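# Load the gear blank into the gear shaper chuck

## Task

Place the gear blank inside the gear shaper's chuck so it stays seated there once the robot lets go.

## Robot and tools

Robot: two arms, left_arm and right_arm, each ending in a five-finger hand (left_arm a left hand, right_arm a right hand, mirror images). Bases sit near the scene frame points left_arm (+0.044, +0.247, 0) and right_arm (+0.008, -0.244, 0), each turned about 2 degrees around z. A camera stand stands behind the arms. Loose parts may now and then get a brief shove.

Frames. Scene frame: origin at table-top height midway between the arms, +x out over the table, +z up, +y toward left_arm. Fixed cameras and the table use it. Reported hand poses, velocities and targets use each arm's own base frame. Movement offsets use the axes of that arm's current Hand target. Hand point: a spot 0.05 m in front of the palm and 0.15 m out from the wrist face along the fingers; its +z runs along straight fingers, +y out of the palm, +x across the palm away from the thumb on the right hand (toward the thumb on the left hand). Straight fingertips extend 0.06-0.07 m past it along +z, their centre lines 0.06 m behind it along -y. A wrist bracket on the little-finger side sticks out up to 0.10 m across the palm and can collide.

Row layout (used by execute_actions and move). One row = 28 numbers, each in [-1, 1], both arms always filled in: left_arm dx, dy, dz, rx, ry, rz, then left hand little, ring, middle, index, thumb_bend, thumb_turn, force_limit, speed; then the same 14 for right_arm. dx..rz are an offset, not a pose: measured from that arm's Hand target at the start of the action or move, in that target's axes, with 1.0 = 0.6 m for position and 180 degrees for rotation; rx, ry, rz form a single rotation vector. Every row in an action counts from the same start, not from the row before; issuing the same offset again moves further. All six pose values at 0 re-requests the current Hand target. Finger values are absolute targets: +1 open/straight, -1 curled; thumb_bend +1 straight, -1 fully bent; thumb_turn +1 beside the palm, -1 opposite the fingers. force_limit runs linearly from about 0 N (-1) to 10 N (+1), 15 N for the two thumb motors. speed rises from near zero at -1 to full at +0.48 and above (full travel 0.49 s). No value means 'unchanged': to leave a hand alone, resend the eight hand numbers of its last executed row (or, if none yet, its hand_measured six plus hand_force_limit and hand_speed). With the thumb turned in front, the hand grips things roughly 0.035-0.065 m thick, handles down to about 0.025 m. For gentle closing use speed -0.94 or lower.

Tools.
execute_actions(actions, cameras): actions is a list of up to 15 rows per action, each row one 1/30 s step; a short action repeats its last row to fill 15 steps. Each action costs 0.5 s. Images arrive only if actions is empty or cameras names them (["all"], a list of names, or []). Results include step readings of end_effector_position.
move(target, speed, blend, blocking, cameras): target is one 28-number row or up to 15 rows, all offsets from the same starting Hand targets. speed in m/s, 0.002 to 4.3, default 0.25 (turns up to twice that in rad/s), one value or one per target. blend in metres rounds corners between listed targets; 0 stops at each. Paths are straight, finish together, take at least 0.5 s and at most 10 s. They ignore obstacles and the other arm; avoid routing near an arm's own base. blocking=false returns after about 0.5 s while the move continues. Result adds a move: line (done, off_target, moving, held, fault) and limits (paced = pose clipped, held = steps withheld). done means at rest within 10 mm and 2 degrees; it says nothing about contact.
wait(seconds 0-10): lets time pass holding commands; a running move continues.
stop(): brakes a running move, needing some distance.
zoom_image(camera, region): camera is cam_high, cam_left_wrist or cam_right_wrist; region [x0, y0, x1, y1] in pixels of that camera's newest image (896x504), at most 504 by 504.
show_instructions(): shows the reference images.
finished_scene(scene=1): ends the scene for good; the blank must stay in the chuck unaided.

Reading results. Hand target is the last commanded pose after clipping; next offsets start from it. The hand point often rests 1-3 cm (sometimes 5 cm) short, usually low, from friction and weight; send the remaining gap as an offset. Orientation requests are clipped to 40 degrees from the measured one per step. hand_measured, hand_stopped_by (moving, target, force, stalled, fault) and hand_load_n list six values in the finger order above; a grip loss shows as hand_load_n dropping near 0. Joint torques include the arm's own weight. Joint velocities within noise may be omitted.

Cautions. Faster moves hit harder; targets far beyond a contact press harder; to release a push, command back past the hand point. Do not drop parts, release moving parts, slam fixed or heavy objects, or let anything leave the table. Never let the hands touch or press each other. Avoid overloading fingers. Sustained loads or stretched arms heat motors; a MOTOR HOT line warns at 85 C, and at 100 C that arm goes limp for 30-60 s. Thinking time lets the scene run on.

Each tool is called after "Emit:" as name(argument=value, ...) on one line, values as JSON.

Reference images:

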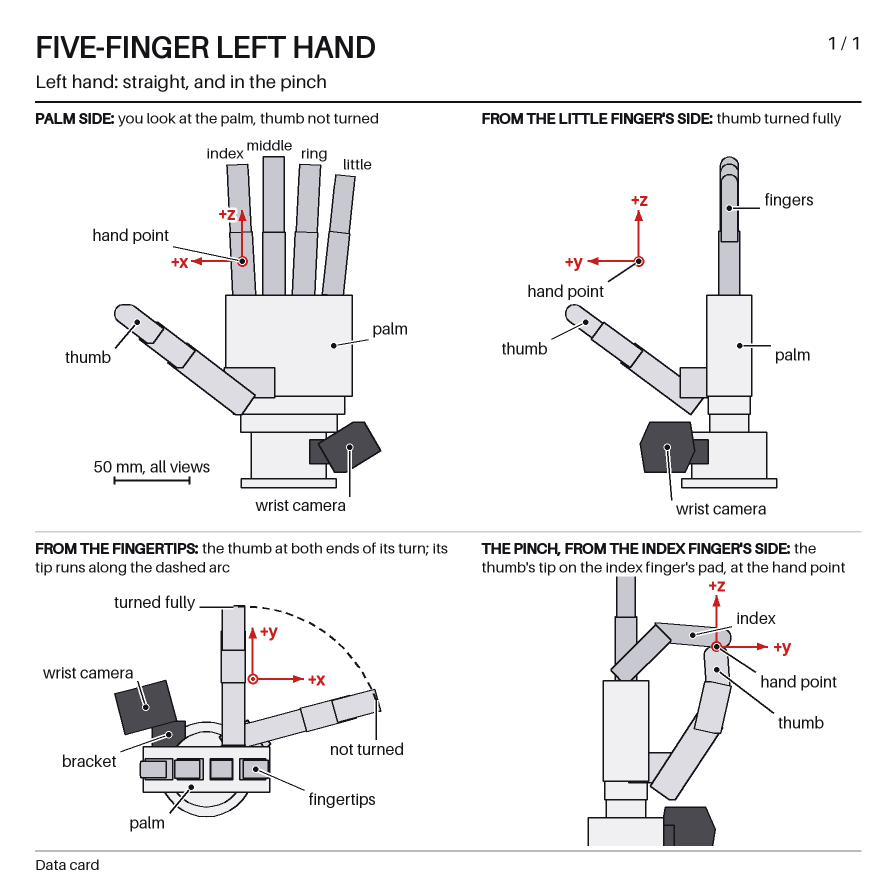

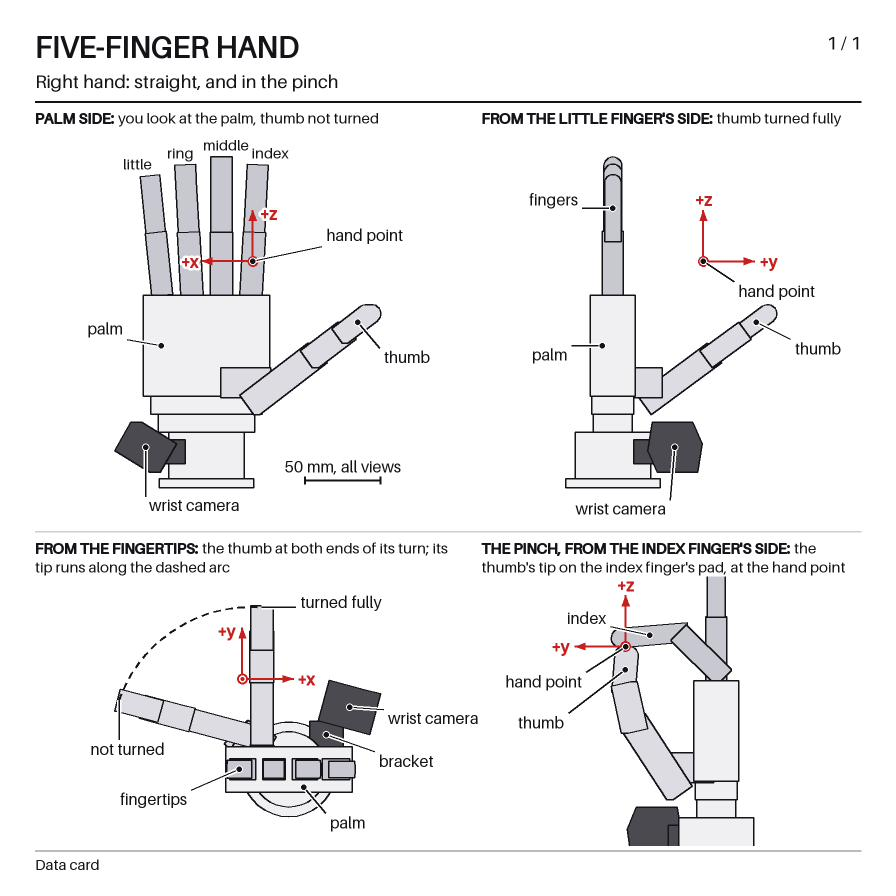

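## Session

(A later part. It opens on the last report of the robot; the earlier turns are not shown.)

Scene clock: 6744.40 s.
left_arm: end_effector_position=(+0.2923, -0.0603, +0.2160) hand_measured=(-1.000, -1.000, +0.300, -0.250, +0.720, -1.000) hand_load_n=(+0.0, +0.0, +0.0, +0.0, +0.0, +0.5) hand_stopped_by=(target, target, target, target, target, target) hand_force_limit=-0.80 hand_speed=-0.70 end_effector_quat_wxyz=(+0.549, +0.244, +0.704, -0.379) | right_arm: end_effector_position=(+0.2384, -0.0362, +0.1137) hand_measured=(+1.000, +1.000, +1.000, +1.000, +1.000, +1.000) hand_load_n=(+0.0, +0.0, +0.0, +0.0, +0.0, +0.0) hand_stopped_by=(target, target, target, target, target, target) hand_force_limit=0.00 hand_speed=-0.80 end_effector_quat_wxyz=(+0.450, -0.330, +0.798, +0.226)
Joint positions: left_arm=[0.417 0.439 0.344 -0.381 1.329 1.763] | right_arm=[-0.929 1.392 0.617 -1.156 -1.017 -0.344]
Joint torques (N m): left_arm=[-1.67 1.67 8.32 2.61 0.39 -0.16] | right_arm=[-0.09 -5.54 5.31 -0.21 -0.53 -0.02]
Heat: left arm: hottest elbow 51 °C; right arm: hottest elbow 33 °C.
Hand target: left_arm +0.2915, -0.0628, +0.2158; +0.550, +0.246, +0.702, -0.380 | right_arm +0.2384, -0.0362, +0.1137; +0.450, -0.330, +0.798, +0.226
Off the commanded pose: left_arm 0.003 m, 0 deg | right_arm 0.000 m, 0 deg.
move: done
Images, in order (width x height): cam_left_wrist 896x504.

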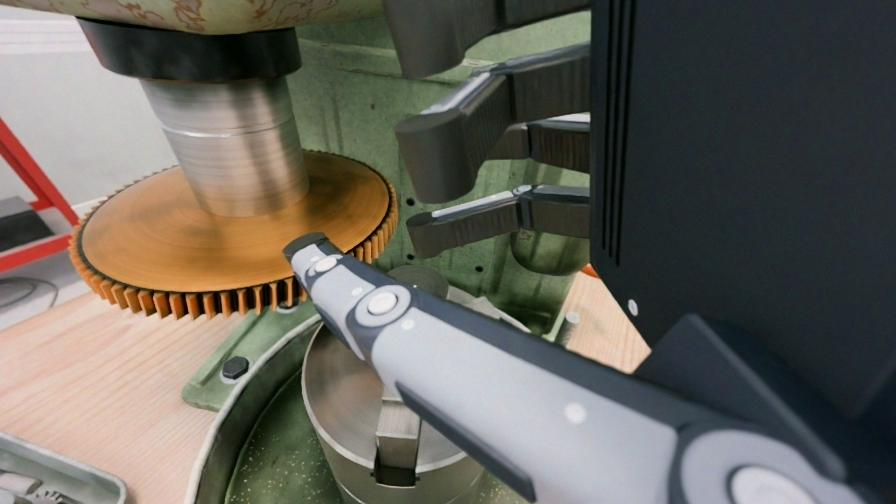

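Emit:
wait(seconds=0.1, cameras=["cam_high", "cam_right_wrist"])

Scene clock: 6747.00 s.
left_arm: end_effector_position=(+0.2923, -0.0603, +0.2160) hand_measured=(-1.000, -1.000, +0.300, -0.250, +0.720, -1.000) hand_load_n=(+0.0, +0.0, +0.0, +0.0, +0.0, +0.0) hand_stopped_by=(target, target, target, target, target, target) hand_force_limit=-0.80 hand_speed=-0.70 end_effector_quat_wxyz=(+0.549, +0.244, +0.704, -0.379) | right_arm: end_effector_position=(+0.2384, -0.0362, +0.1137) hand_measured=(+1.000, +1.000, +1.000, +1.000, +1.000, +1.000) hand_load_n=(+0.0, +0.0, +0.0, +0.0, +0.0, -0.5) hand_stopped_by=(target, target, target, target, target, target) hand_force_limit=0.00 hand_speed=-0.80 end_effector_quat_wxyz=(+0.450, -0.330, +0.798, +0.226)
Joint positions: left_arm=[0.417 0.439 0.344 -0.38 1.329 1.763] | right_arm=[-0.929 1.392 0.617 -1.156 -1.017 -0.344]
Joint torques (N m): left_arm=[-1.67 1.49 8.51 2.61 0.31 -0.14] | right_arm=[-0.15 -5.54 5.33 -0.2 -0.53 -0.02]
Heat: left arm: hottest elbow 51 °C; right arm: hottest elbow 33 °C.
Hand target: left_arm +0.2915, -0.0628, +0.2158; +0.550, +0.246, +0.702, -0.380 | right_arm +0.2384, -0.0362, +0.1137; +0.450, -0.330, +0.798, +0.226
Off the commanded pose: left_arm 0.003 m, 0 deg | right_arm 0.000 m, 0 deg.
wait: 0.10 s; at rest from the start
Images, in order (width x height): cam_high 896x504, cam_right_wrist 896x504.

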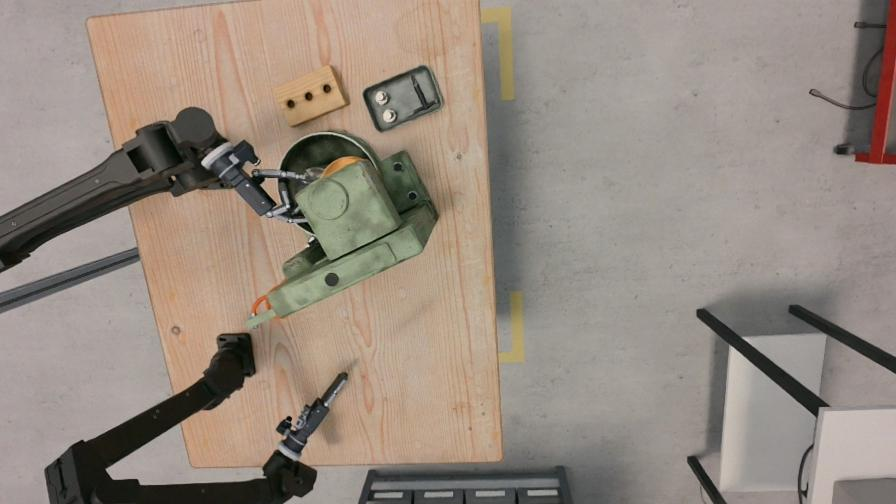

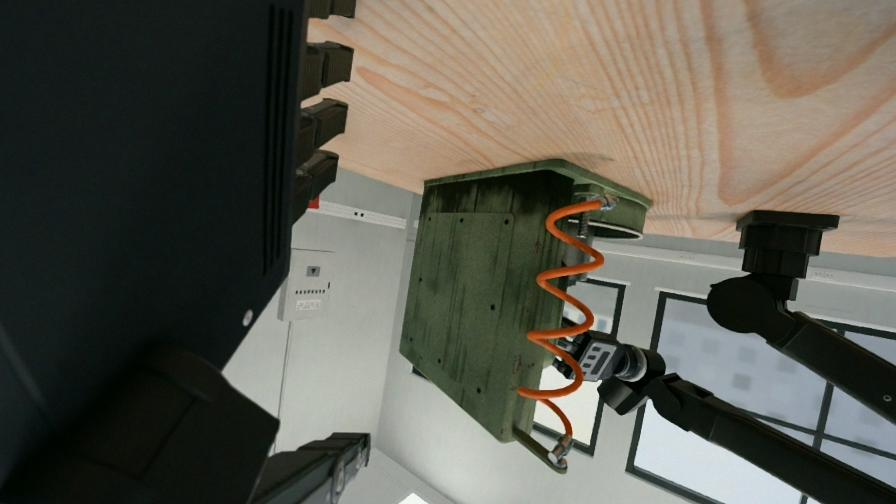

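Emit:
move(target=[0.0128,0.0035,0.0014,0,0,0,-1,-1,0.3,-0.25,0.68,-1,-0.8,-0.7,0,0,0,0,0,0,1,1,1,1,1,1,0,-0.8], speed=0.03, cameras=["cam_left_wrist"])

Emit:
zoom_image(camera="cam_left_wrist", region=[380, 200, 520, 340])

Scene clock: 6754.10 s.
left_arm: end_effector_position=(+0.2920, -0.0604, +0.2091) hand_measured=(-1.000, -1.000, +0.300, -0.250, +0.680, -1.000) hand_load_n=(+0.0, +0.5, +0.0, +0.0, +0.0, +0.0) hand_stopped_by=(target, target, target, target, target, target) hand_force_limit=-0.80 hand_speed=-0.70 end_effector_quat_wxyz=(+0.550, +0.245, +0.703, -0.378) | right_arm: end_effector_position=(+0.2384, -0.0362, +0.1137) hand_measured=(+1.000, +1.000, +1.000, +1.000, +1.000, +1.000) hand_load_n=(+0.0, +0.0, +0.0, +0.0, +0.0, +0.0) hand_stopped_by=(target, target, target, target, target, target) hand_force_limit=0.00 hand_speed=-0.80 end_effector_quat_wxyz=(+0.450, -0.330, +0.798, +0.226)
Joint positions: left_arm=[0.417 0.439 0.324 -0.356 1.328 1.763] | right_arm=[-0.929 1.392 0.617 -1.156 -1.017 -0.344]
Joint torques (N m): left_arm=[-1.61 1.44 8.4 2.59 0.36 -0.13] | right_arm=[-0.15 -5.48 5.31 -0.21 -0.53 -0.02]
Heat: left arm: hottest elbow 50 °C; right arm: hottest elbow 33 °C.
Hand target: left_arm +0.2915, -0.0627, +0.2077; +0.550, +0.246, +0.702, -0.380 | right_arm +0.2384, -0.0362, +0.1137; +0.450, -0.330, +0.798, +0.226
Off the commanded pose: left_arm 0.003 m, 0 deg | right_arm 0.000 m, 0 deg.
move: done
Images, in order (width x height): cam_left_wrist 896x504.

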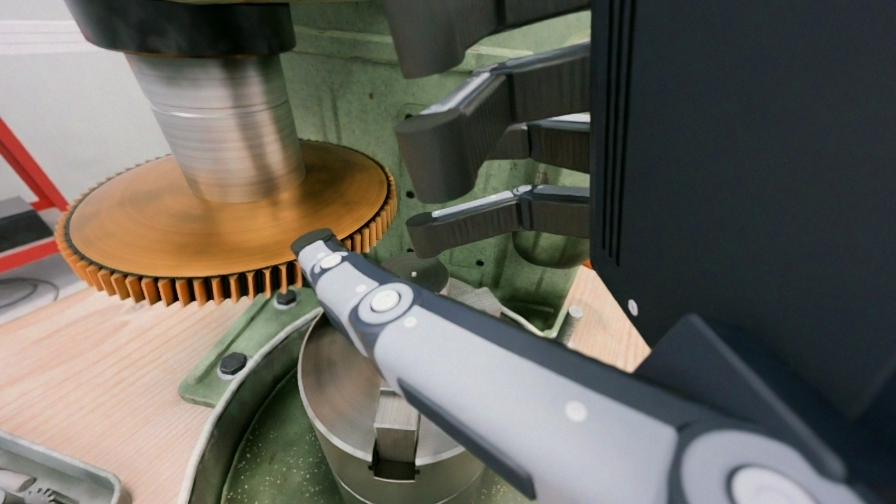

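Scaled by 3.600 from the camera's 896x504 image, which has a finer 1280x720 frame.

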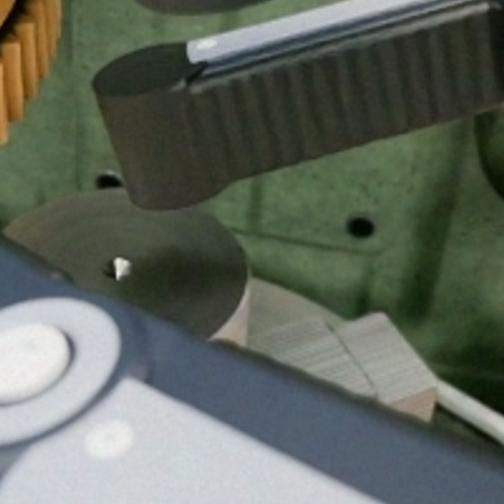

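Emit:
move(target=[0.0112,0.0031,0.0012,0,0,0,-1,-1,0.3,-0.25,0.68,-1,-0.8,-0.7,0,0,0,0,0,0,1,1,1,1,1,1,0,-0.8], speed=0.02, cameras=["cam_left_wrist"])

Emit:
zoom_image(camera="cam_left_wrist", region=[380, 200, 500, 320])

Scene clock: 6758.27 s.
left_arm: end_effector_position=(+0.2917, -0.0605, +0.2032) hand_measured=(-1.000, -1.000, +0.300, -0.250, +0.680, -1.000) hand_load_n=(+0.0, +0.0, +0.0, +0.0, +0.0, +0.5) hand_stopped_by=(target, target, target, target, target, target) hand_force_limit=-0.80 hand_speed=-0.70 end_effector_quat_wxyz=(+0.552, +0.246, +0.702, -0.377) | right_arm: end_effector_position=(+0.2384, -0.0362, +0.1137) hand_measured=(+1.000, +1.000, +1.000, +1.000, +1.000, +1.000) hand_load_n=(+0.0, +0.0, +0.0, +0.0, +0.0, +0.0) hand_stopped_by=(target, target, target, target, target, target) hand_force_limit=0.00 hand_speed=-0.80 end_effector_quat_wxyz=(+0.450, -0.330, +0.798, +0.226)
Joint positions: left_arm=[0.417 0.439 0.307 -0.334 1.328 1.763] | right_arm=[-0.929 1.392 0.617 -1.156 -1.017 -0.344]
Joint torques (N m): left_arm=[-1.26 1.61 8.44 2.59 0.37 -0.15] | right_arm=[-0.09 -5.48 5.31 -0.2 -0.53 -0.02]
Heat: left arm: hottest elbow 50 °C; right arm: hottest elbow 33 °C.
Hand target: left_arm +0.2916, -0.0626, +0.2008; +0.550, +0.246, +0.702, -0.380 | right_arm +0.2384, -0.0362, +0.1137; +0.450, -0.330, +0.798, +0.226
Off the commanded pose: left_arm 0.003 m, 0 deg | right_arm 0.000 m, 0 deg.
move: done
Images, in order (width x height): cam_left_wrist 896x504.

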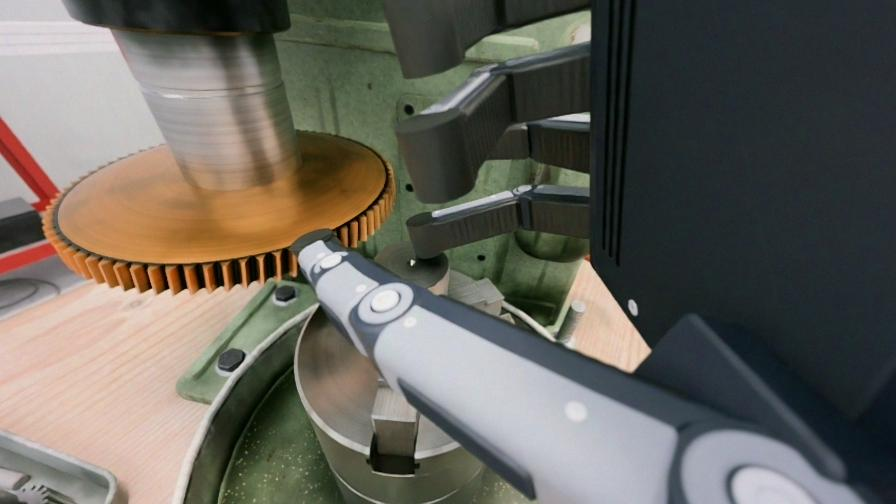

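Scaled by 4.200 from the camera's 896x504 image, which has a finer 1280x720 frame.

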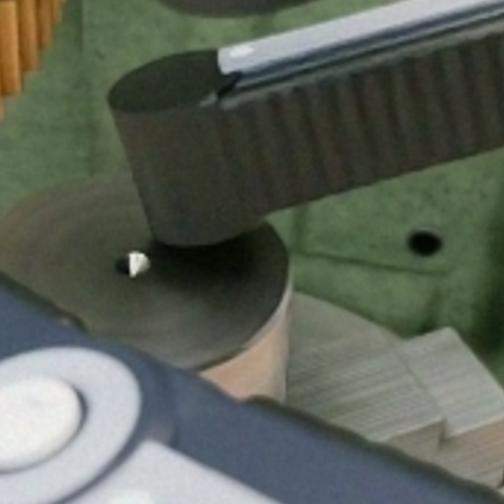

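Emit:
move(target=[0.0064,0.00175,0.0007,0,0,0,-1,-1,0.3,-0.25,0.68,-1,-0.8,-0.7,0,0,0,0,0,0,1,1,1,1,1,1,0,-0.8], speed=0.015, cameras=["cam_left_wrist"])

Emit:
zoom_image(camera="cam_left_wrist", region=[380, 200, 500, 320])

Scene clock: 6761.60 s.
left_arm: end_effector_position=(+0.2919, -0.0605, +0.2014) hand_measured=(-1.000, -1.000, +0.300, -0.250, +0.680, -1.000) hand_load_n=(+0.0, +0.0, +0.0, +0.0, +0.0, +0.0) hand_stopped_by=(target, target, target, target, target, target) hand_force_limit=-0.80 hand_speed=-0.70 end_effector_quat_wxyz=(+0.553, +0.248, +0.701, -0.375) | right_arm: end_effector_position=(+0.2384, -0.0362, +0.1137) hand_measured=(+1.000, +1.000, +1.000, +1.000, +1.000, +1.000) hand_load_n=(+0.0, +0.0, +0.0, +0.0, +0.0, +0.0) hand_stopped_by=(target, target, target, target, target, target) hand_force_limit=0.00 hand_speed=-0.80 end_effector_quat_wxyz=(+0.450, -0.330, +0.798, +0.226)
Joint positions: left_arm=[0.417 0.439 0.299 -0.319 1.329 1.763] | right_arm=[-0.929 1.392 0.617 -1.156 -1.017 -0.344]
Joint torques (N m): left_arm=[-1.26 2.73 8.23 2.56 0.42 -0.13] | right_arm=[-0.09 -5.48 5.31 -0.21 -0.53 -0.03]
Heat: left arm: hottest elbow 50 °C; right arm: hottest elbow 33 °C.
Hand target: left_arm +0.2915, -0.0627, +0.1968; +0.550, +0.246, +0.702, -0.380 | right_arm +0.2384, -0.0362, +0.1137; +0.450, -0.330, +0.798, +0.226
Off the commanded pose: left_arm 0.005 m, 1 deg | right_arm 0.000 m, 0 deg.
move: done
Images, in order (width x height): cam_left_wrist 896x504.

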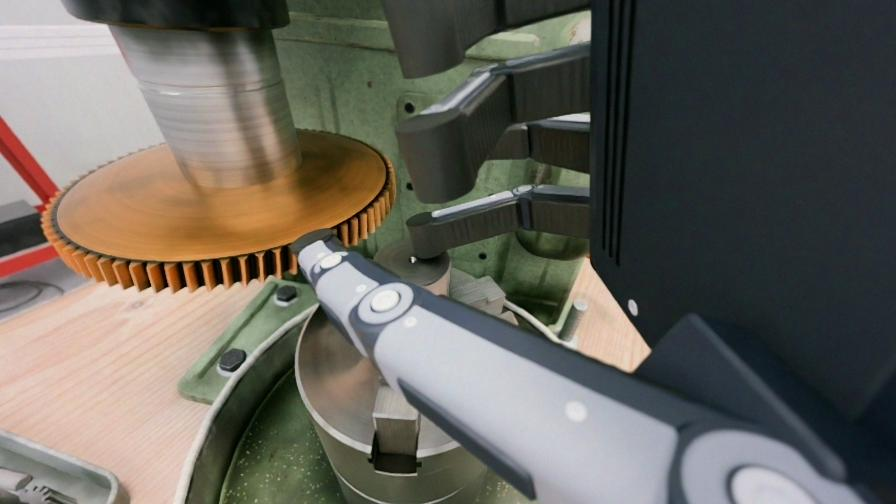

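Scaled by 4.200 from the camera's 896x504 image, which has a finer 1280x720 frame.

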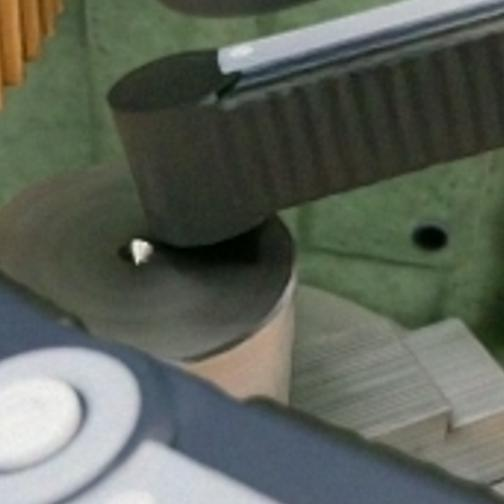

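Emit:
move(target=[0.0064,0.00175,0.0007,0,0,0,-1,-1,0.3,-0.25,0.68,-1,-0.8,-0.7,0,0,0,0,0,0,1,1,1,1,1,1,0,-0.8], speed=0.015, cameras=["cam_left_wrist"])

Emit:
zoom_image(camera="cam_left_wrist", region=[380, 200, 500, 320])

Scene clock: 6770.37 s.
left_arm: end_effector_position=(+0.2923, -0.0605, +0.2009) hand_measured=(-1.000, -1.000, +0.300, -0.250, +0.680, -1.000) hand_load_n=(+0.0, +0.5, +0.0, -1.0, +0.0, +0.5) hand_stopped_by=(target, target, target, target, target, target) hand_force_limit=-0.80 hand_speed=-0.70 end_effector_quat_wxyz=(+0.556, +0.251, +0.699, -0.373) | right_arm: end_effector_position=(+0.2384, -0.0362, +0.1137) hand_measured=(+1.000, +1.000, +1.000, +1.000, +1.000, +1.000) hand_load_n=(+0.0, +0.0, +0.0, +0.0, +0.0, +0.0) hand_stopped_by=(target, target, target, target, target, target) hand_force_limit=0.00 hand_speed=-0.80 end_effector_quat_wxyz=(+0.450, -0.330, +0.798, +0.226)
Joint positions: left_arm=[0.417 0.439 0.293 -0.304 1.331 1.763] | right_arm=[-0.929 1.392 0.617 -1.156 -1.017 -0.344]
Joint torques (N m): left_arm=[-1.44 2.43 7.95 2.45 0.29 -0.09] | right_arm=[-0.09 -5.54 5.3 -0.2 -0.53 -0.02]
Heat: left arm: hottest elbow 50 °C; right arm: hottest elbow 33 °C.
Hand target: left_arm +0.2915, -0.0627, +0.1927; +0.550, +0.246, +0.702, -0.380 | right_arm +0.2384, -0.0362, +0.1137; +0.450, -0.330, +0.798, +0.226
Off the commanded pose: left_arm 0.008 m, 1 deg | right_arm 0.000 m, 0 deg.
move: done
Images, in order (width x height): cam_left_wrist 896x504.

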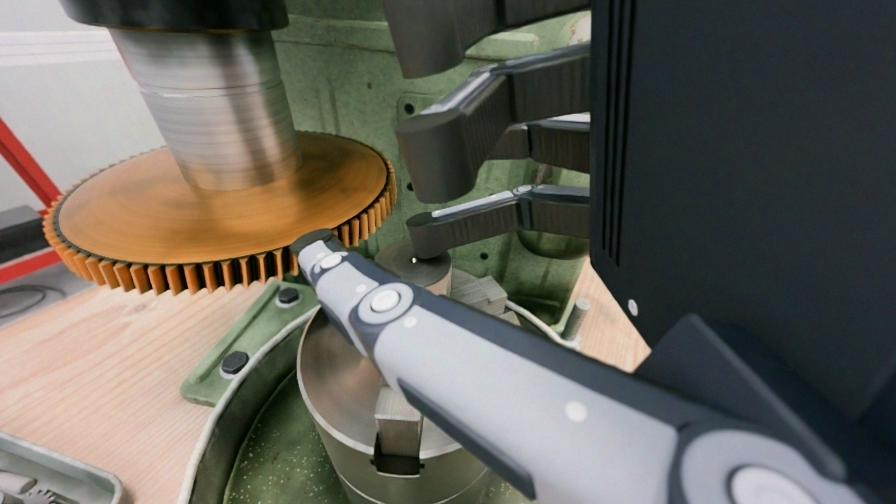

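Scaled by 4.200 from the camera's 896x504 image, which has a finer 1280x720 frame.

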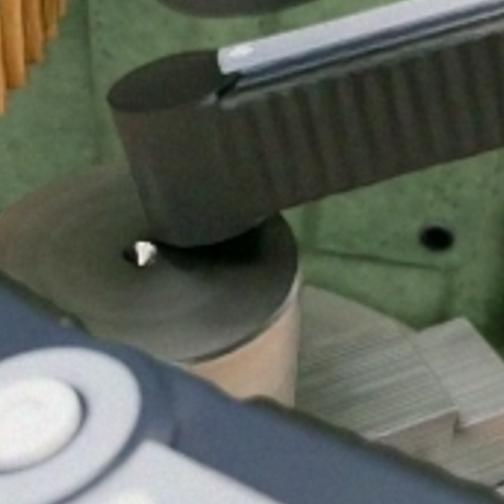

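Emit:
move(target=[-0.064,-0.0175,-0.0071,0,0,0,-1,-1,0.3,-0.25,0.75,-1,-0.8,-0.7,0,0,0,0,0,0,1,1,1,1,1,1,0,-0.8], speed=0.05, cameras=["cam_left_wrist"])

Scene clock: 6776.83 s.
left_arm: end_effector_position=(+0.2871, -0.0629, +0.2061) hand_measured=(-1.000, -1.000, +0.300, -0.250, +0.750, -1.000) hand_load_n=(+0.0, +0.0, +0.0, +0.0, +0.0, +0.5) hand_stopped_by=(target, target, target, target, target, target) hand_force_limit=-0.80 hand_speed=-0.70 end_effector_quat_wxyz=(+0.539, +0.232, +0.710, -0.389) | right_arm: end_effector_position=(+0.2384, -0.0362, +0.1137) hand_measured=(+1.000, +1.000, +1.000, +1.000, +1.000, +1.000) hand_load_n=(+0.0, +0.0, +0.0, +0.0, +0.0, +0.0) hand_stopped_by=(target, target, target, target, target, target) hand_force_limit=0.00 hand_speed=-0.80 end_effector_quat_wxyz=(+0.450, -0.330, +0.798, +0.226)
Joint positions: left_arm=[0.415 0.428 0.328 -0.398 1.328 1.748] | right_arm=[-0.929 1.392 0.617 -1.156 -1.017 -0.344]
Joint torques (N m): left_arm=[-1.73 0.67 12.53 1.51 0.45 -0.04] | right_arm=[-0.15 -5.54 5.33 -0.2 -0.53 -0.02]
Heat: left arm: hottest elbow 49 °C; right arm: hottest elbow 33 °C.
Hand target: left_arm +0.2915, -0.0627, +0.2327; +0.550, +0.246, +0.702, -0.380 | right_arm +0.2384, -0.0362, +0.1137; +0.450, -0.330, +0.798, +0.226
Off the commanded pose: left_arm 0.027 m, 2 deg | right_arm 0.000 m, 0 deg.
move: off_target (left_arm)
Images, in order (width x height): cam_left_wrist 896x504.

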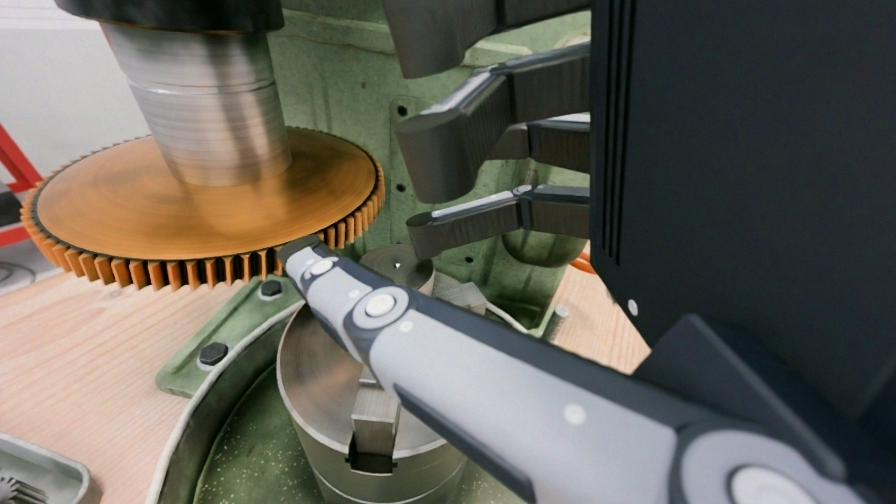

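Emit:
move(target=[-0.0058,-0.0017,-0.1003,0,0,0,-1,-1,0.3,-0.25,0.75,-1,-0.8,-0.7,0,0,0,0,0,0,1,1,1,1,1,1,0,-0.8], speed=0.08, cameras=["cam_left_wrist"])

Emit:
zoom_image(camera="cam_left_wrist", region=[340, 150, 500, 310])

Scene clock: 6783.90 s.
left_arm: end_effector_position=(+0.2565, -0.0215, +0.2177) hand_measured=(-1.000, -1.000, +0.300, -0.250, +0.750, -1.000) hand_load_n=(+0.0, +0.0, +0.0, +0.0, +0.0, +0.5) hand_stopped_by=(target, target, target, target, target, target) hand_force_limit=-0.80 hand_speed=-0.70 end_effector_quat_wxyz=(+0.586, +0.164, +0.706, -0.362) | right_arm: end_effector_position=(+0.2384, -0.0362, +0.1137) hand_measured=(+1.000, +1.000, +1.000, +1.000, +1.000, +1.000) hand_load_n=(+0.0, +0.0, +0.0, +0.0, +0.0, +0.0) hand_stopped_by=(target, target, target, target, target, target) hand_force_limit=0.00 hand_speed=-0.80 end_effector_quat_wxyz=(+0.450, -0.330, +0.798, +0.226)
Joint positions: left_arm=[0.745 0.339 0.367 -0.87 1.503 2.088] | right_arm=[-0.929 1.392 0.617 -1.156 -1.017 -0.344]
Joint torques (N m): left_arm=[0.26 2.32 12.44 1.09 0.65 0.07] | right_arm=[-0.15 -5.48 5.31 -0.21 -0.53 -0.02]
Heat: left arm: hottest elbow 50 °C; right arm: hottest elbow 33 °C.
Hand target: left_arm +0.2565, -0.0146, +0.2428; +0.550, +0.246, +0.702, -0.380 | right_arm +0.2384, -0.0362, +0.1137; +0.450, -0.330, +0.798, +0.226
Off the commanded pose: left_arm 0.026 m, 11 deg | right_arm 0.000 m, 0 deg.
joint sent to its limit (left arm) — joint 6 (wrist roll), upper limit. The joint targets are off in position and orientation.
move: off_target (left_arm)
Images, in order (width x height): cam_left_wrist 896x504.

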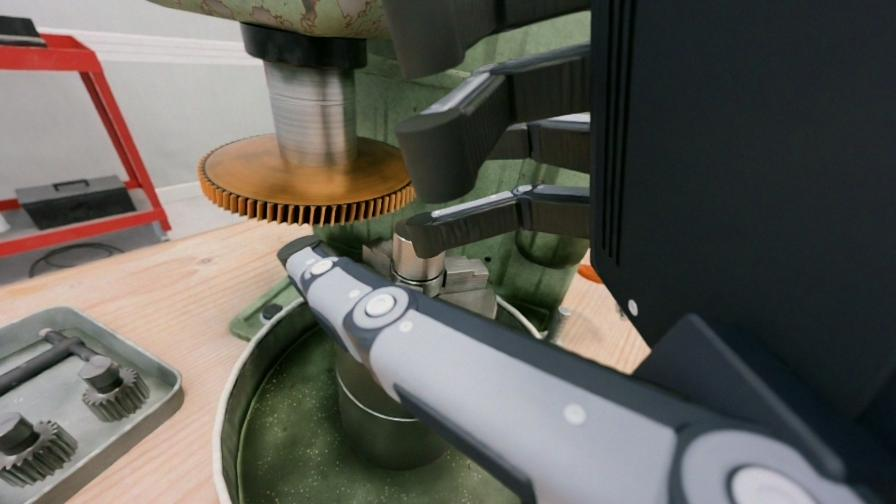

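Scaled by 3.150 from the camera's 896x504 image, which has a finer 1280x720 frame.

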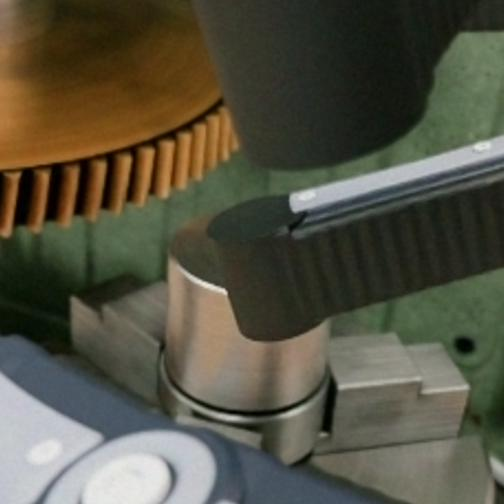

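Emit:
move(target=[0,0,0,0,0,0,-1,-1,0.3,0.7,0.75,-1,-0.8,-0.2,0,0,0,0,0,0,1,1,1,1,1,1,0,-0.8], speed=0.05, cameras=["cam_left_wrist"])

Emit:
zoom_image(camera="cam_left_wrist", region=[380, 220, 460, 300])

Scene clock: 6787.43 s.
left_arm: end_effector_position=(+0.2564, -0.0211, +0.2172) hand_measured=(-1.000, -1.000, +0.300, +0.700, +0.750, -1.000) hand_load_n=(+0.0, +0.0, +0.0, +0.0, +0.0, +0.0) hand_stopped_by=(target, target, target, target, target, target) hand_force_limit=-0.80 hand_speed=-0.20 end_effector_quat_wxyz=(+0.586, +0.163, +0.707, -0.361) | right_arm: end_effector_position=(+0.2384, -0.0362, +0.1137) hand_measured=(+1.000, +1.000, +1.000, +1.000, +1.000, +1.000) hand_load_n=(+0.0, +0.0, +0.0, +0.0, +0.0, -0.5) hand_stopped_by=(target, target, target, target, target, target) hand_force_limit=0.00 hand_speed=-0.80 end_effector_quat_wxyz=(+0.450, -0.330, +0.798, +0.226)
Joint positions: left_arm=[0.745 0.338 0.367 -0.874 1.499 2.089] | right_arm=[-0.929 1.392 0.617 -1.156 -1.017 -0.344]
Joint torques (N m): left_arm=[0.09 2.37 12.57 1.22 0.69 0.06] | right_arm=[-0.15 -5.54 5.3 -0.21 -0.53 -0.02]
Heat: left arm: hottest elbow 50 °C; right arm: hottest elbow 33 °C.
Hand target: left_arm +0.2565, -0.0146, +0.2429; +0.550, +0.246, +0.702, -0.380 | right_arm +0.2384, -0.0362, +0.1137; +0.450, -0.330, +0.798, +0.226
Off the commanded pose: left_arm 0.026 m, 11 deg | right_arm 0.000 m, 0 deg.
joint sent to its limit (left arm) — joint 6 (wrist roll), upper limit. The joint targets are off in orientation, not in position.
move: off_target (left_arm)
Images, in order (width x height): cam_left_wrist 896x504.

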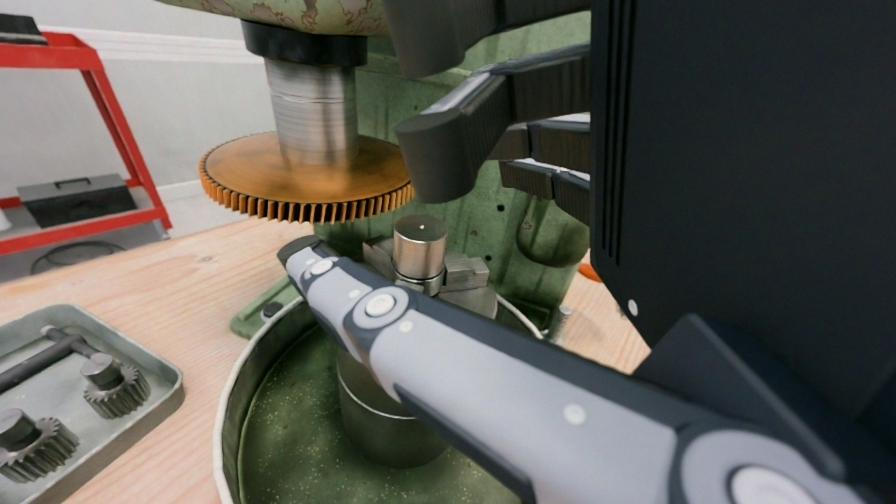

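Scaled by 6.300 from the camera's 896x504 image, which has a finer 1280x720 frame.

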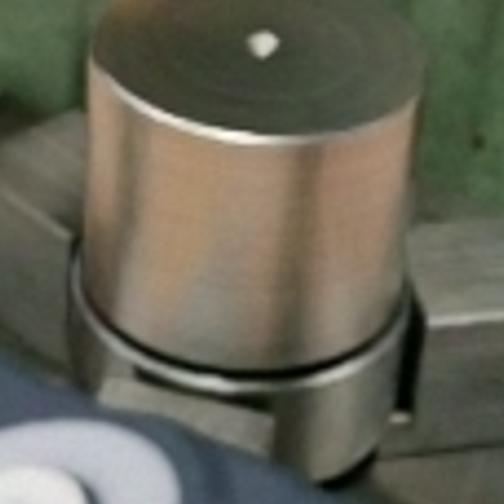

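Emit:
move(target=[0,0,0,0,0,0,-1,-1,0.3,0.9,-0.9,-1,-0.8,-0.2,0,0,0,0,0,0,1,1,1,1,1,1,0,-0.8], speed=0.05, cameras=["cam_left_wrist"])

Emit:
zoom_image(camera="cam_left_wrist", region=[385, 230, 455, 300])

Scene clock: 6806.67 s.
left_arm: end_effector_position=(+0.2564, -0.0211, +0.2171) hand_measured=(-1.000, -1.000, +0.300, +0.900, -0.834, -1.000) hand_load_n=(+0.0, +0.0, +1.0, +0.0, +10.5, +2.0) hand_stopped_by=(target, target, target, target, force, target) hand_force_limit=-0.80 hand_speed=-0.20 end_effector_quat_wxyz=(+0.586, +0.163, +0.707, -0.360) | right_arm: end_effector_position=(+0.2384, -0.0362, +0.1137) hand_measured=(+1.000, +1.000, +1.000, +1.000, +1.000, +1.000) hand_load_n=(+0.0, +0.0, +0.0, +0.0, +0.0, -0.5) hand_stopped_by=(target, target, target, target, target, target) hand_force_limit=0.00 hand_speed=-0.80 end_effector_quat_wxyz=(+0.450, -0.330, +0.798, +0.226)
Joint positions: left_arm=[0.745 0.338 0.367 -0.874 1.498 2.089] | right_arm=[-0.929 1.392 0.617 -1.156 -1.017 -0.344]
Joint torques (N m): left_arm=[-0.03 2.37 12.64 1.07 0.67 0.06] | right_arm=[-0.09 -5.54 5.31 -0.2 -0.53 -0.02]
Heat: left arm: hottest elbow 50 °C; right arm: hottest elbow 33 °C.
Hand target: left_arm +0.2565, -0.0146, +0.2429; +0.550, +0.246, +0.702, -0.380 | right_arm +0.2384, -0.0362, +0.1137; +0.450, -0.330, +0.798, +0.226
Off the commanded pose: left_arm 0.027 m, 11 deg | right_arm 0.000 m, 0 deg.
joint sent to its limit (left arm) — joint 6 (wrist roll), upper limit. The joint targets are off in orientation, not in position.
move: off_target (left_arm)
Images, in order (width x height): cam_left_wrist 896x504.

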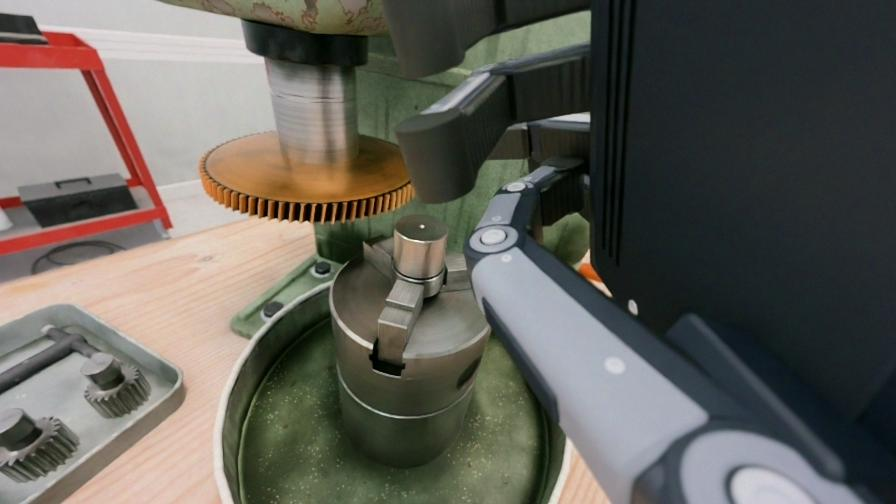

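Scaled by 7.200 from the camera's 896x504 image, which has a finer 1280x720 frame.

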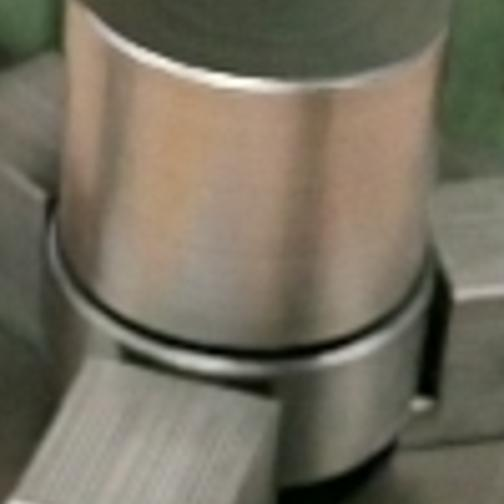

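Emit:
move(target=[0.06577,0.02947,0.05508,0,0,0,-1,-1,0.4,0.4,-0.7,-1,-0.8,-0.2,0,0,0,0,0,0,1,1,1,1,1,1,0,-0.8], speed=0.05, cameras=["cam_left_wrist"])

Emit:
zoom_image(camera="cam_left_wrist", region=[380, 200, 480, 300])

Scene clock: 6839.87 s.
left_arm: end_effector_position=(+0.2779, -0.0335, +0.1996) hand_measured=(-1.000, -1.000, +0.400, +0.400, -0.700, -1.000) hand_load_n=(+0.0, +0.0, +0.0, +0.0, +0.0, +0.0) hand_stopped_by=(target, target, target, target, target, target) hand_force_limit=-0.80 hand_speed=-0.20 end_effector_quat_wxyz=(+0.565, +0.220, +0.703, -0.371) | right_arm: end_effector_position=(+0.2384, -0.0362, +0.1137) hand_measured=(+1.000, +1.000, +1.000, +1.000, +1.000, +1.000) hand_load_n=(+0.5, +0.0, +0.0, +0.0, +0.0, +0.0) hand_stopped_by=(target, target, target, target, target, target) hand_force_limit=0.00 hand_speed=-0.80 end_effector_quat_wxyz=(+0.450, -0.330, +0.798, +0.226)
Joint positions: left_arm=[0.603 0.466 0.346 -0.68 1.45 2.089] | right_arm=[-0.929 1.392 0.617 -1.156 -1.017 -0.344]
Joint torques (N m): left_arm=[-1.67 3.02 8.28 2.26 0.61 0.08] | right_arm=[-0.15 -5.48 5.3 -0.21 -0.53 -0.02]
Heat: left arm: hottest elbow 51 °C; right arm: hottest elbow 33 °C.
Hand target: left_arm +0.2785, -0.0337, +0.1967; +0.550, +0.246, +0.702, -0.380 | right_arm +0.2384, -0.0362, +0.1137; +0.450, -0.330, +0.798, +0.226
Off the commanded pose: left_arm 0.003 m, 4 deg | right_arm 0.000 m, 0 deg.
joint sent to its limit (left arm) — joint 6 (wrist roll), upper limit. The joint targets are off in orientation, not in position.
move: off_target (left_arm)
Images, in order (width x height): cam_left_wrist 896x504.

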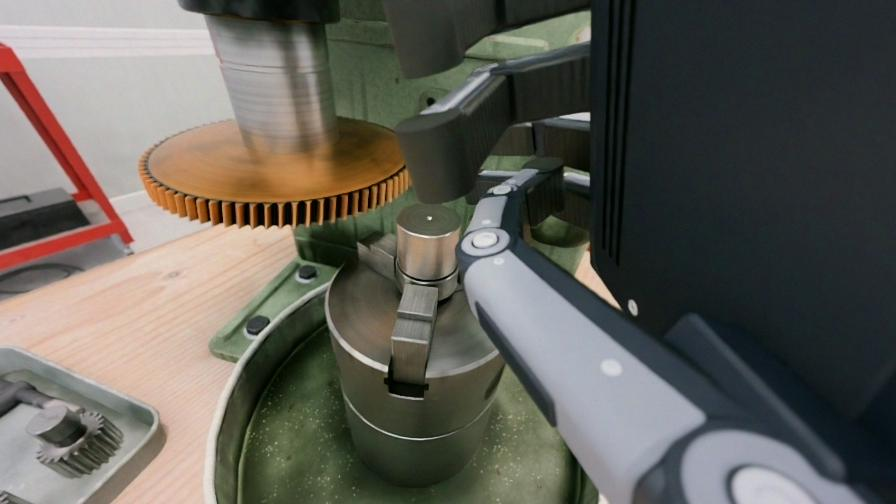

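Scaled by 5.040 from the camera's 896x504 image, which has a finer 1280x720 frame.

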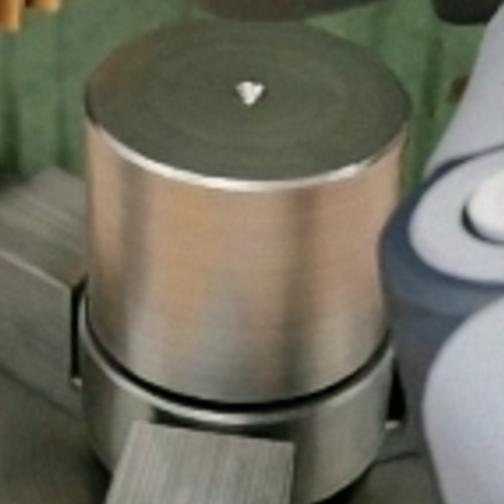

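Emit:
zoom_image(camera="cam_left_wrist", region=[392, 250, 462, 300])

Scaled by 7.200 from the camera's 896x504 image, which has a finer 1280x720 frame.

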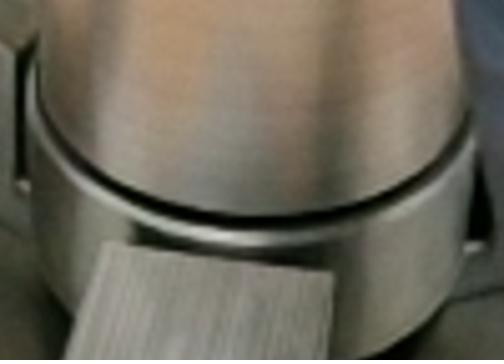

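Emit:
move(target=[[-0.07242,-0.01985,-0.00805,0,0,0,-1,-1,0.4,0.4,-0.7,-1,-0.8,-0.2,0,0,0,0,0,0,1,1,1,1,1,1,0,-0.8],[-0.06367,-0.02877,0.04474,0,0,0,-1,-1,0.4,-0.25,-0.7,-1,-0.8,-0.2,0,0,0,0,0,0,1,1,1,1,1,1,0,-0.8]], speed=0.05, cameras=["cam_left_wrist"])

Scene clock: 6863.13 s.
left_arm: end_effector_position=(+0.2927, -0.0599, +0.2355) hand_measured=(-1.000, -1.000, +0.400, -0.104, -0.700, -1.000) hand_load_n=(+0.0, +0.0, +0.0, +4.0, +1.5, +0.0) hand_stopped_by=(target, target, target, force, target, target) hand_force_limit=-0.80 hand_speed=-0.20 end_effector_quat_wxyz=(+0.549, +0.244, +0.704, -0.379) | right_arm: end_effector_position=(+0.2384, -0.0362, +0.1137) hand_measured=(+1.000, +1.000, +1.000, +1.000, +1.000, +1.000) hand_load_n=(+0.0, +0.0, +0.0, +0.0, +0.0, +0.0) hand_stopped_by=(target, target, target, target, target, target) hand_force_limit=0.00 hand_speed=-0.80 end_effector_quat_wxyz=(+0.450, -0.330, +0.798, +0.226)
Joint positions: left_arm=[0.417 0.434 0.395 -0.437 1.329 1.764] | right_arm=[-0.929 1.392 0.617 -1.156 -1.017 -0.344]
Joint torques (N m): left_arm=[-1.85 1.38 8.28 2.7 0.39 -0.15] | right_arm=[-0.15 -5.54 5.31 -0.21 -0.53 -0.02]
Heat: left arm: hottest elbow 51 °C; right arm: hottest elbow 33 °C.
Hand target: left_arm +0.2915, -0.0626, +0.2352; +0.550, +0.246, +0.702, -0.380 | right_arm +0.2384, -0.0362, +0.1137; +0.450, -0.330, +0.798, +0.226
Off the commanded pose: left_arm 0.003 m, 0 deg | right_arm 0.000 m, 0 deg.
move: done
Images, in order (width x height): cam_left_wrist 896x504.

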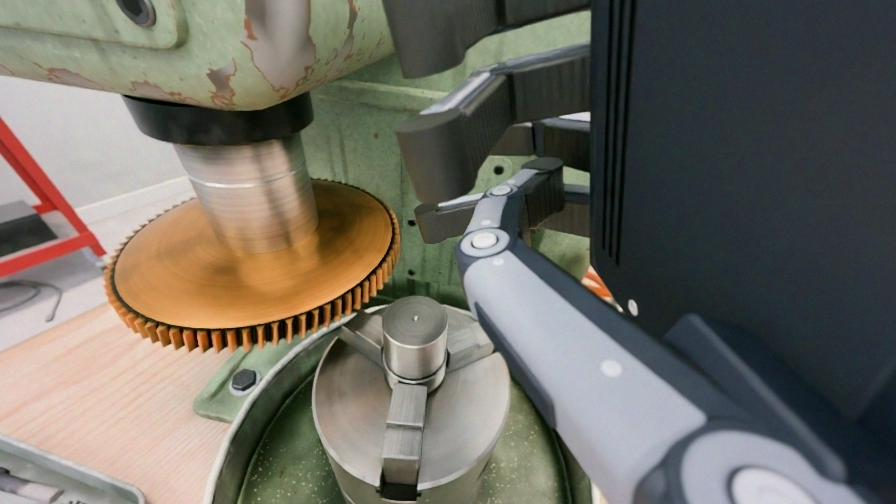

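Emit:
zoom_image(camera="cam_left_wrist", region=[370, 290, 470, 390])

Scaled by 5.040 from the camera's 896x504 image, which has a finer 1280x720 frame.

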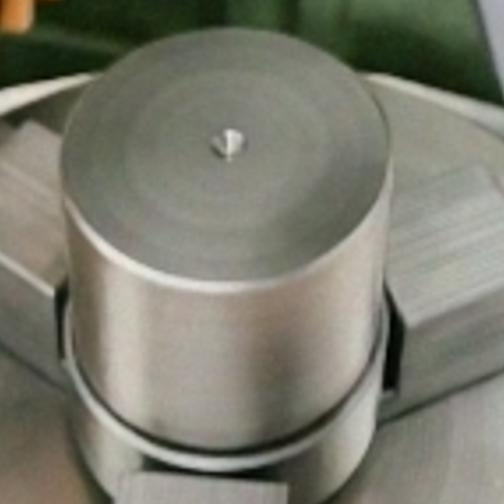

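Emit:
move(target=[[0,0,0,0,0,0,-1,-1,0.4,0.2,0.72,-1,-0.8,0,0,0,0,0,0,0,1,1,1,1,1,1,0,-0.8],[0,0,0,0,0,0,-1,-1,0.4,-0.25,0.72,-1,-0.6,-0.2,0,0,0,0,0,0,1,1,1,1,1,1,0,-0.8]], speed=0.05, cameras=["cam_left_wrist"])

Scene clock: 6876.77 s.
left_arm: end_effector_position=(+0.2926, -0.0601, +0.2355) hand_measured=(-1.000, -1.000, +0.400, -0.250, +0.720, -1.000) hand_load_n=(+0.0, -0.5, +0.0, +0.0, +0.0, +0.0) hand_stopped_by=(target, target, target, target, target, target) hand_force_limit=-0.60 hand_speed=-0.20 end_effector_quat_wxyz=(+0.549, +0.243, +0.704, -0.379) | right_arm: end_effector_position=(+0.2384, -0.0362, +0.1137) hand_measured=(+1.000, +1.000, +1.000, +1.000, +1.000, +1.000) hand_load_n=(+0.0, +0.0, +0.0, +0.0, +0.0, +0.0) hand_stopped_by=(target, target, target, target, target, target) hand_force_limit=0.00 hand_speed=-0.80 end_effector_quat_wxyz=(+0.450, -0.330, +0.798, +0.226)
Joint positions: left_arm=[0.417 0.434 0.395 -0.437 1.329 1.763] | right_arm=[-0.929 1.392 0.617 -1.156 -1.017 -0.344]
Joint torques (N m): left_arm=[-1.61 1.67 8.32 2.56 0.41 -0.11] | right_arm=[-0.15 -5.48 5.31 -0.21 -0.53 -0.02]
Heat: left arm: hottest elbow 50 °C; right arm: hottest elbow 33 °C.
Hand target: left_arm +0.2915, -0.0627, +0.2351; +0.550, +0.246, +0.702, -0.380 | right_arm +0.2384, -0.0362, +0.1137; +0.450, -0.330, +0.798, +0.226
Off the commanded pose: left_arm 0.003 m, 0 deg | right_arm 0.000 m, 0 deg.
move: done
Images, in order (width x height): cam_left_wrist 896x504.

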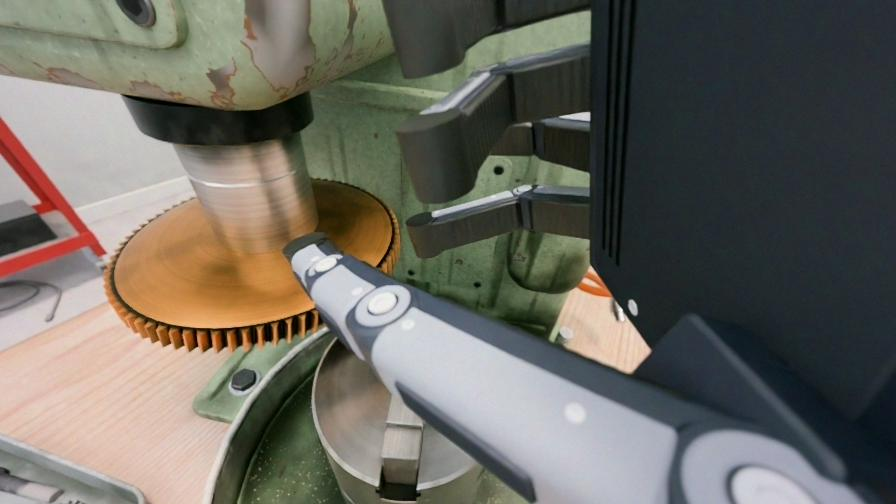

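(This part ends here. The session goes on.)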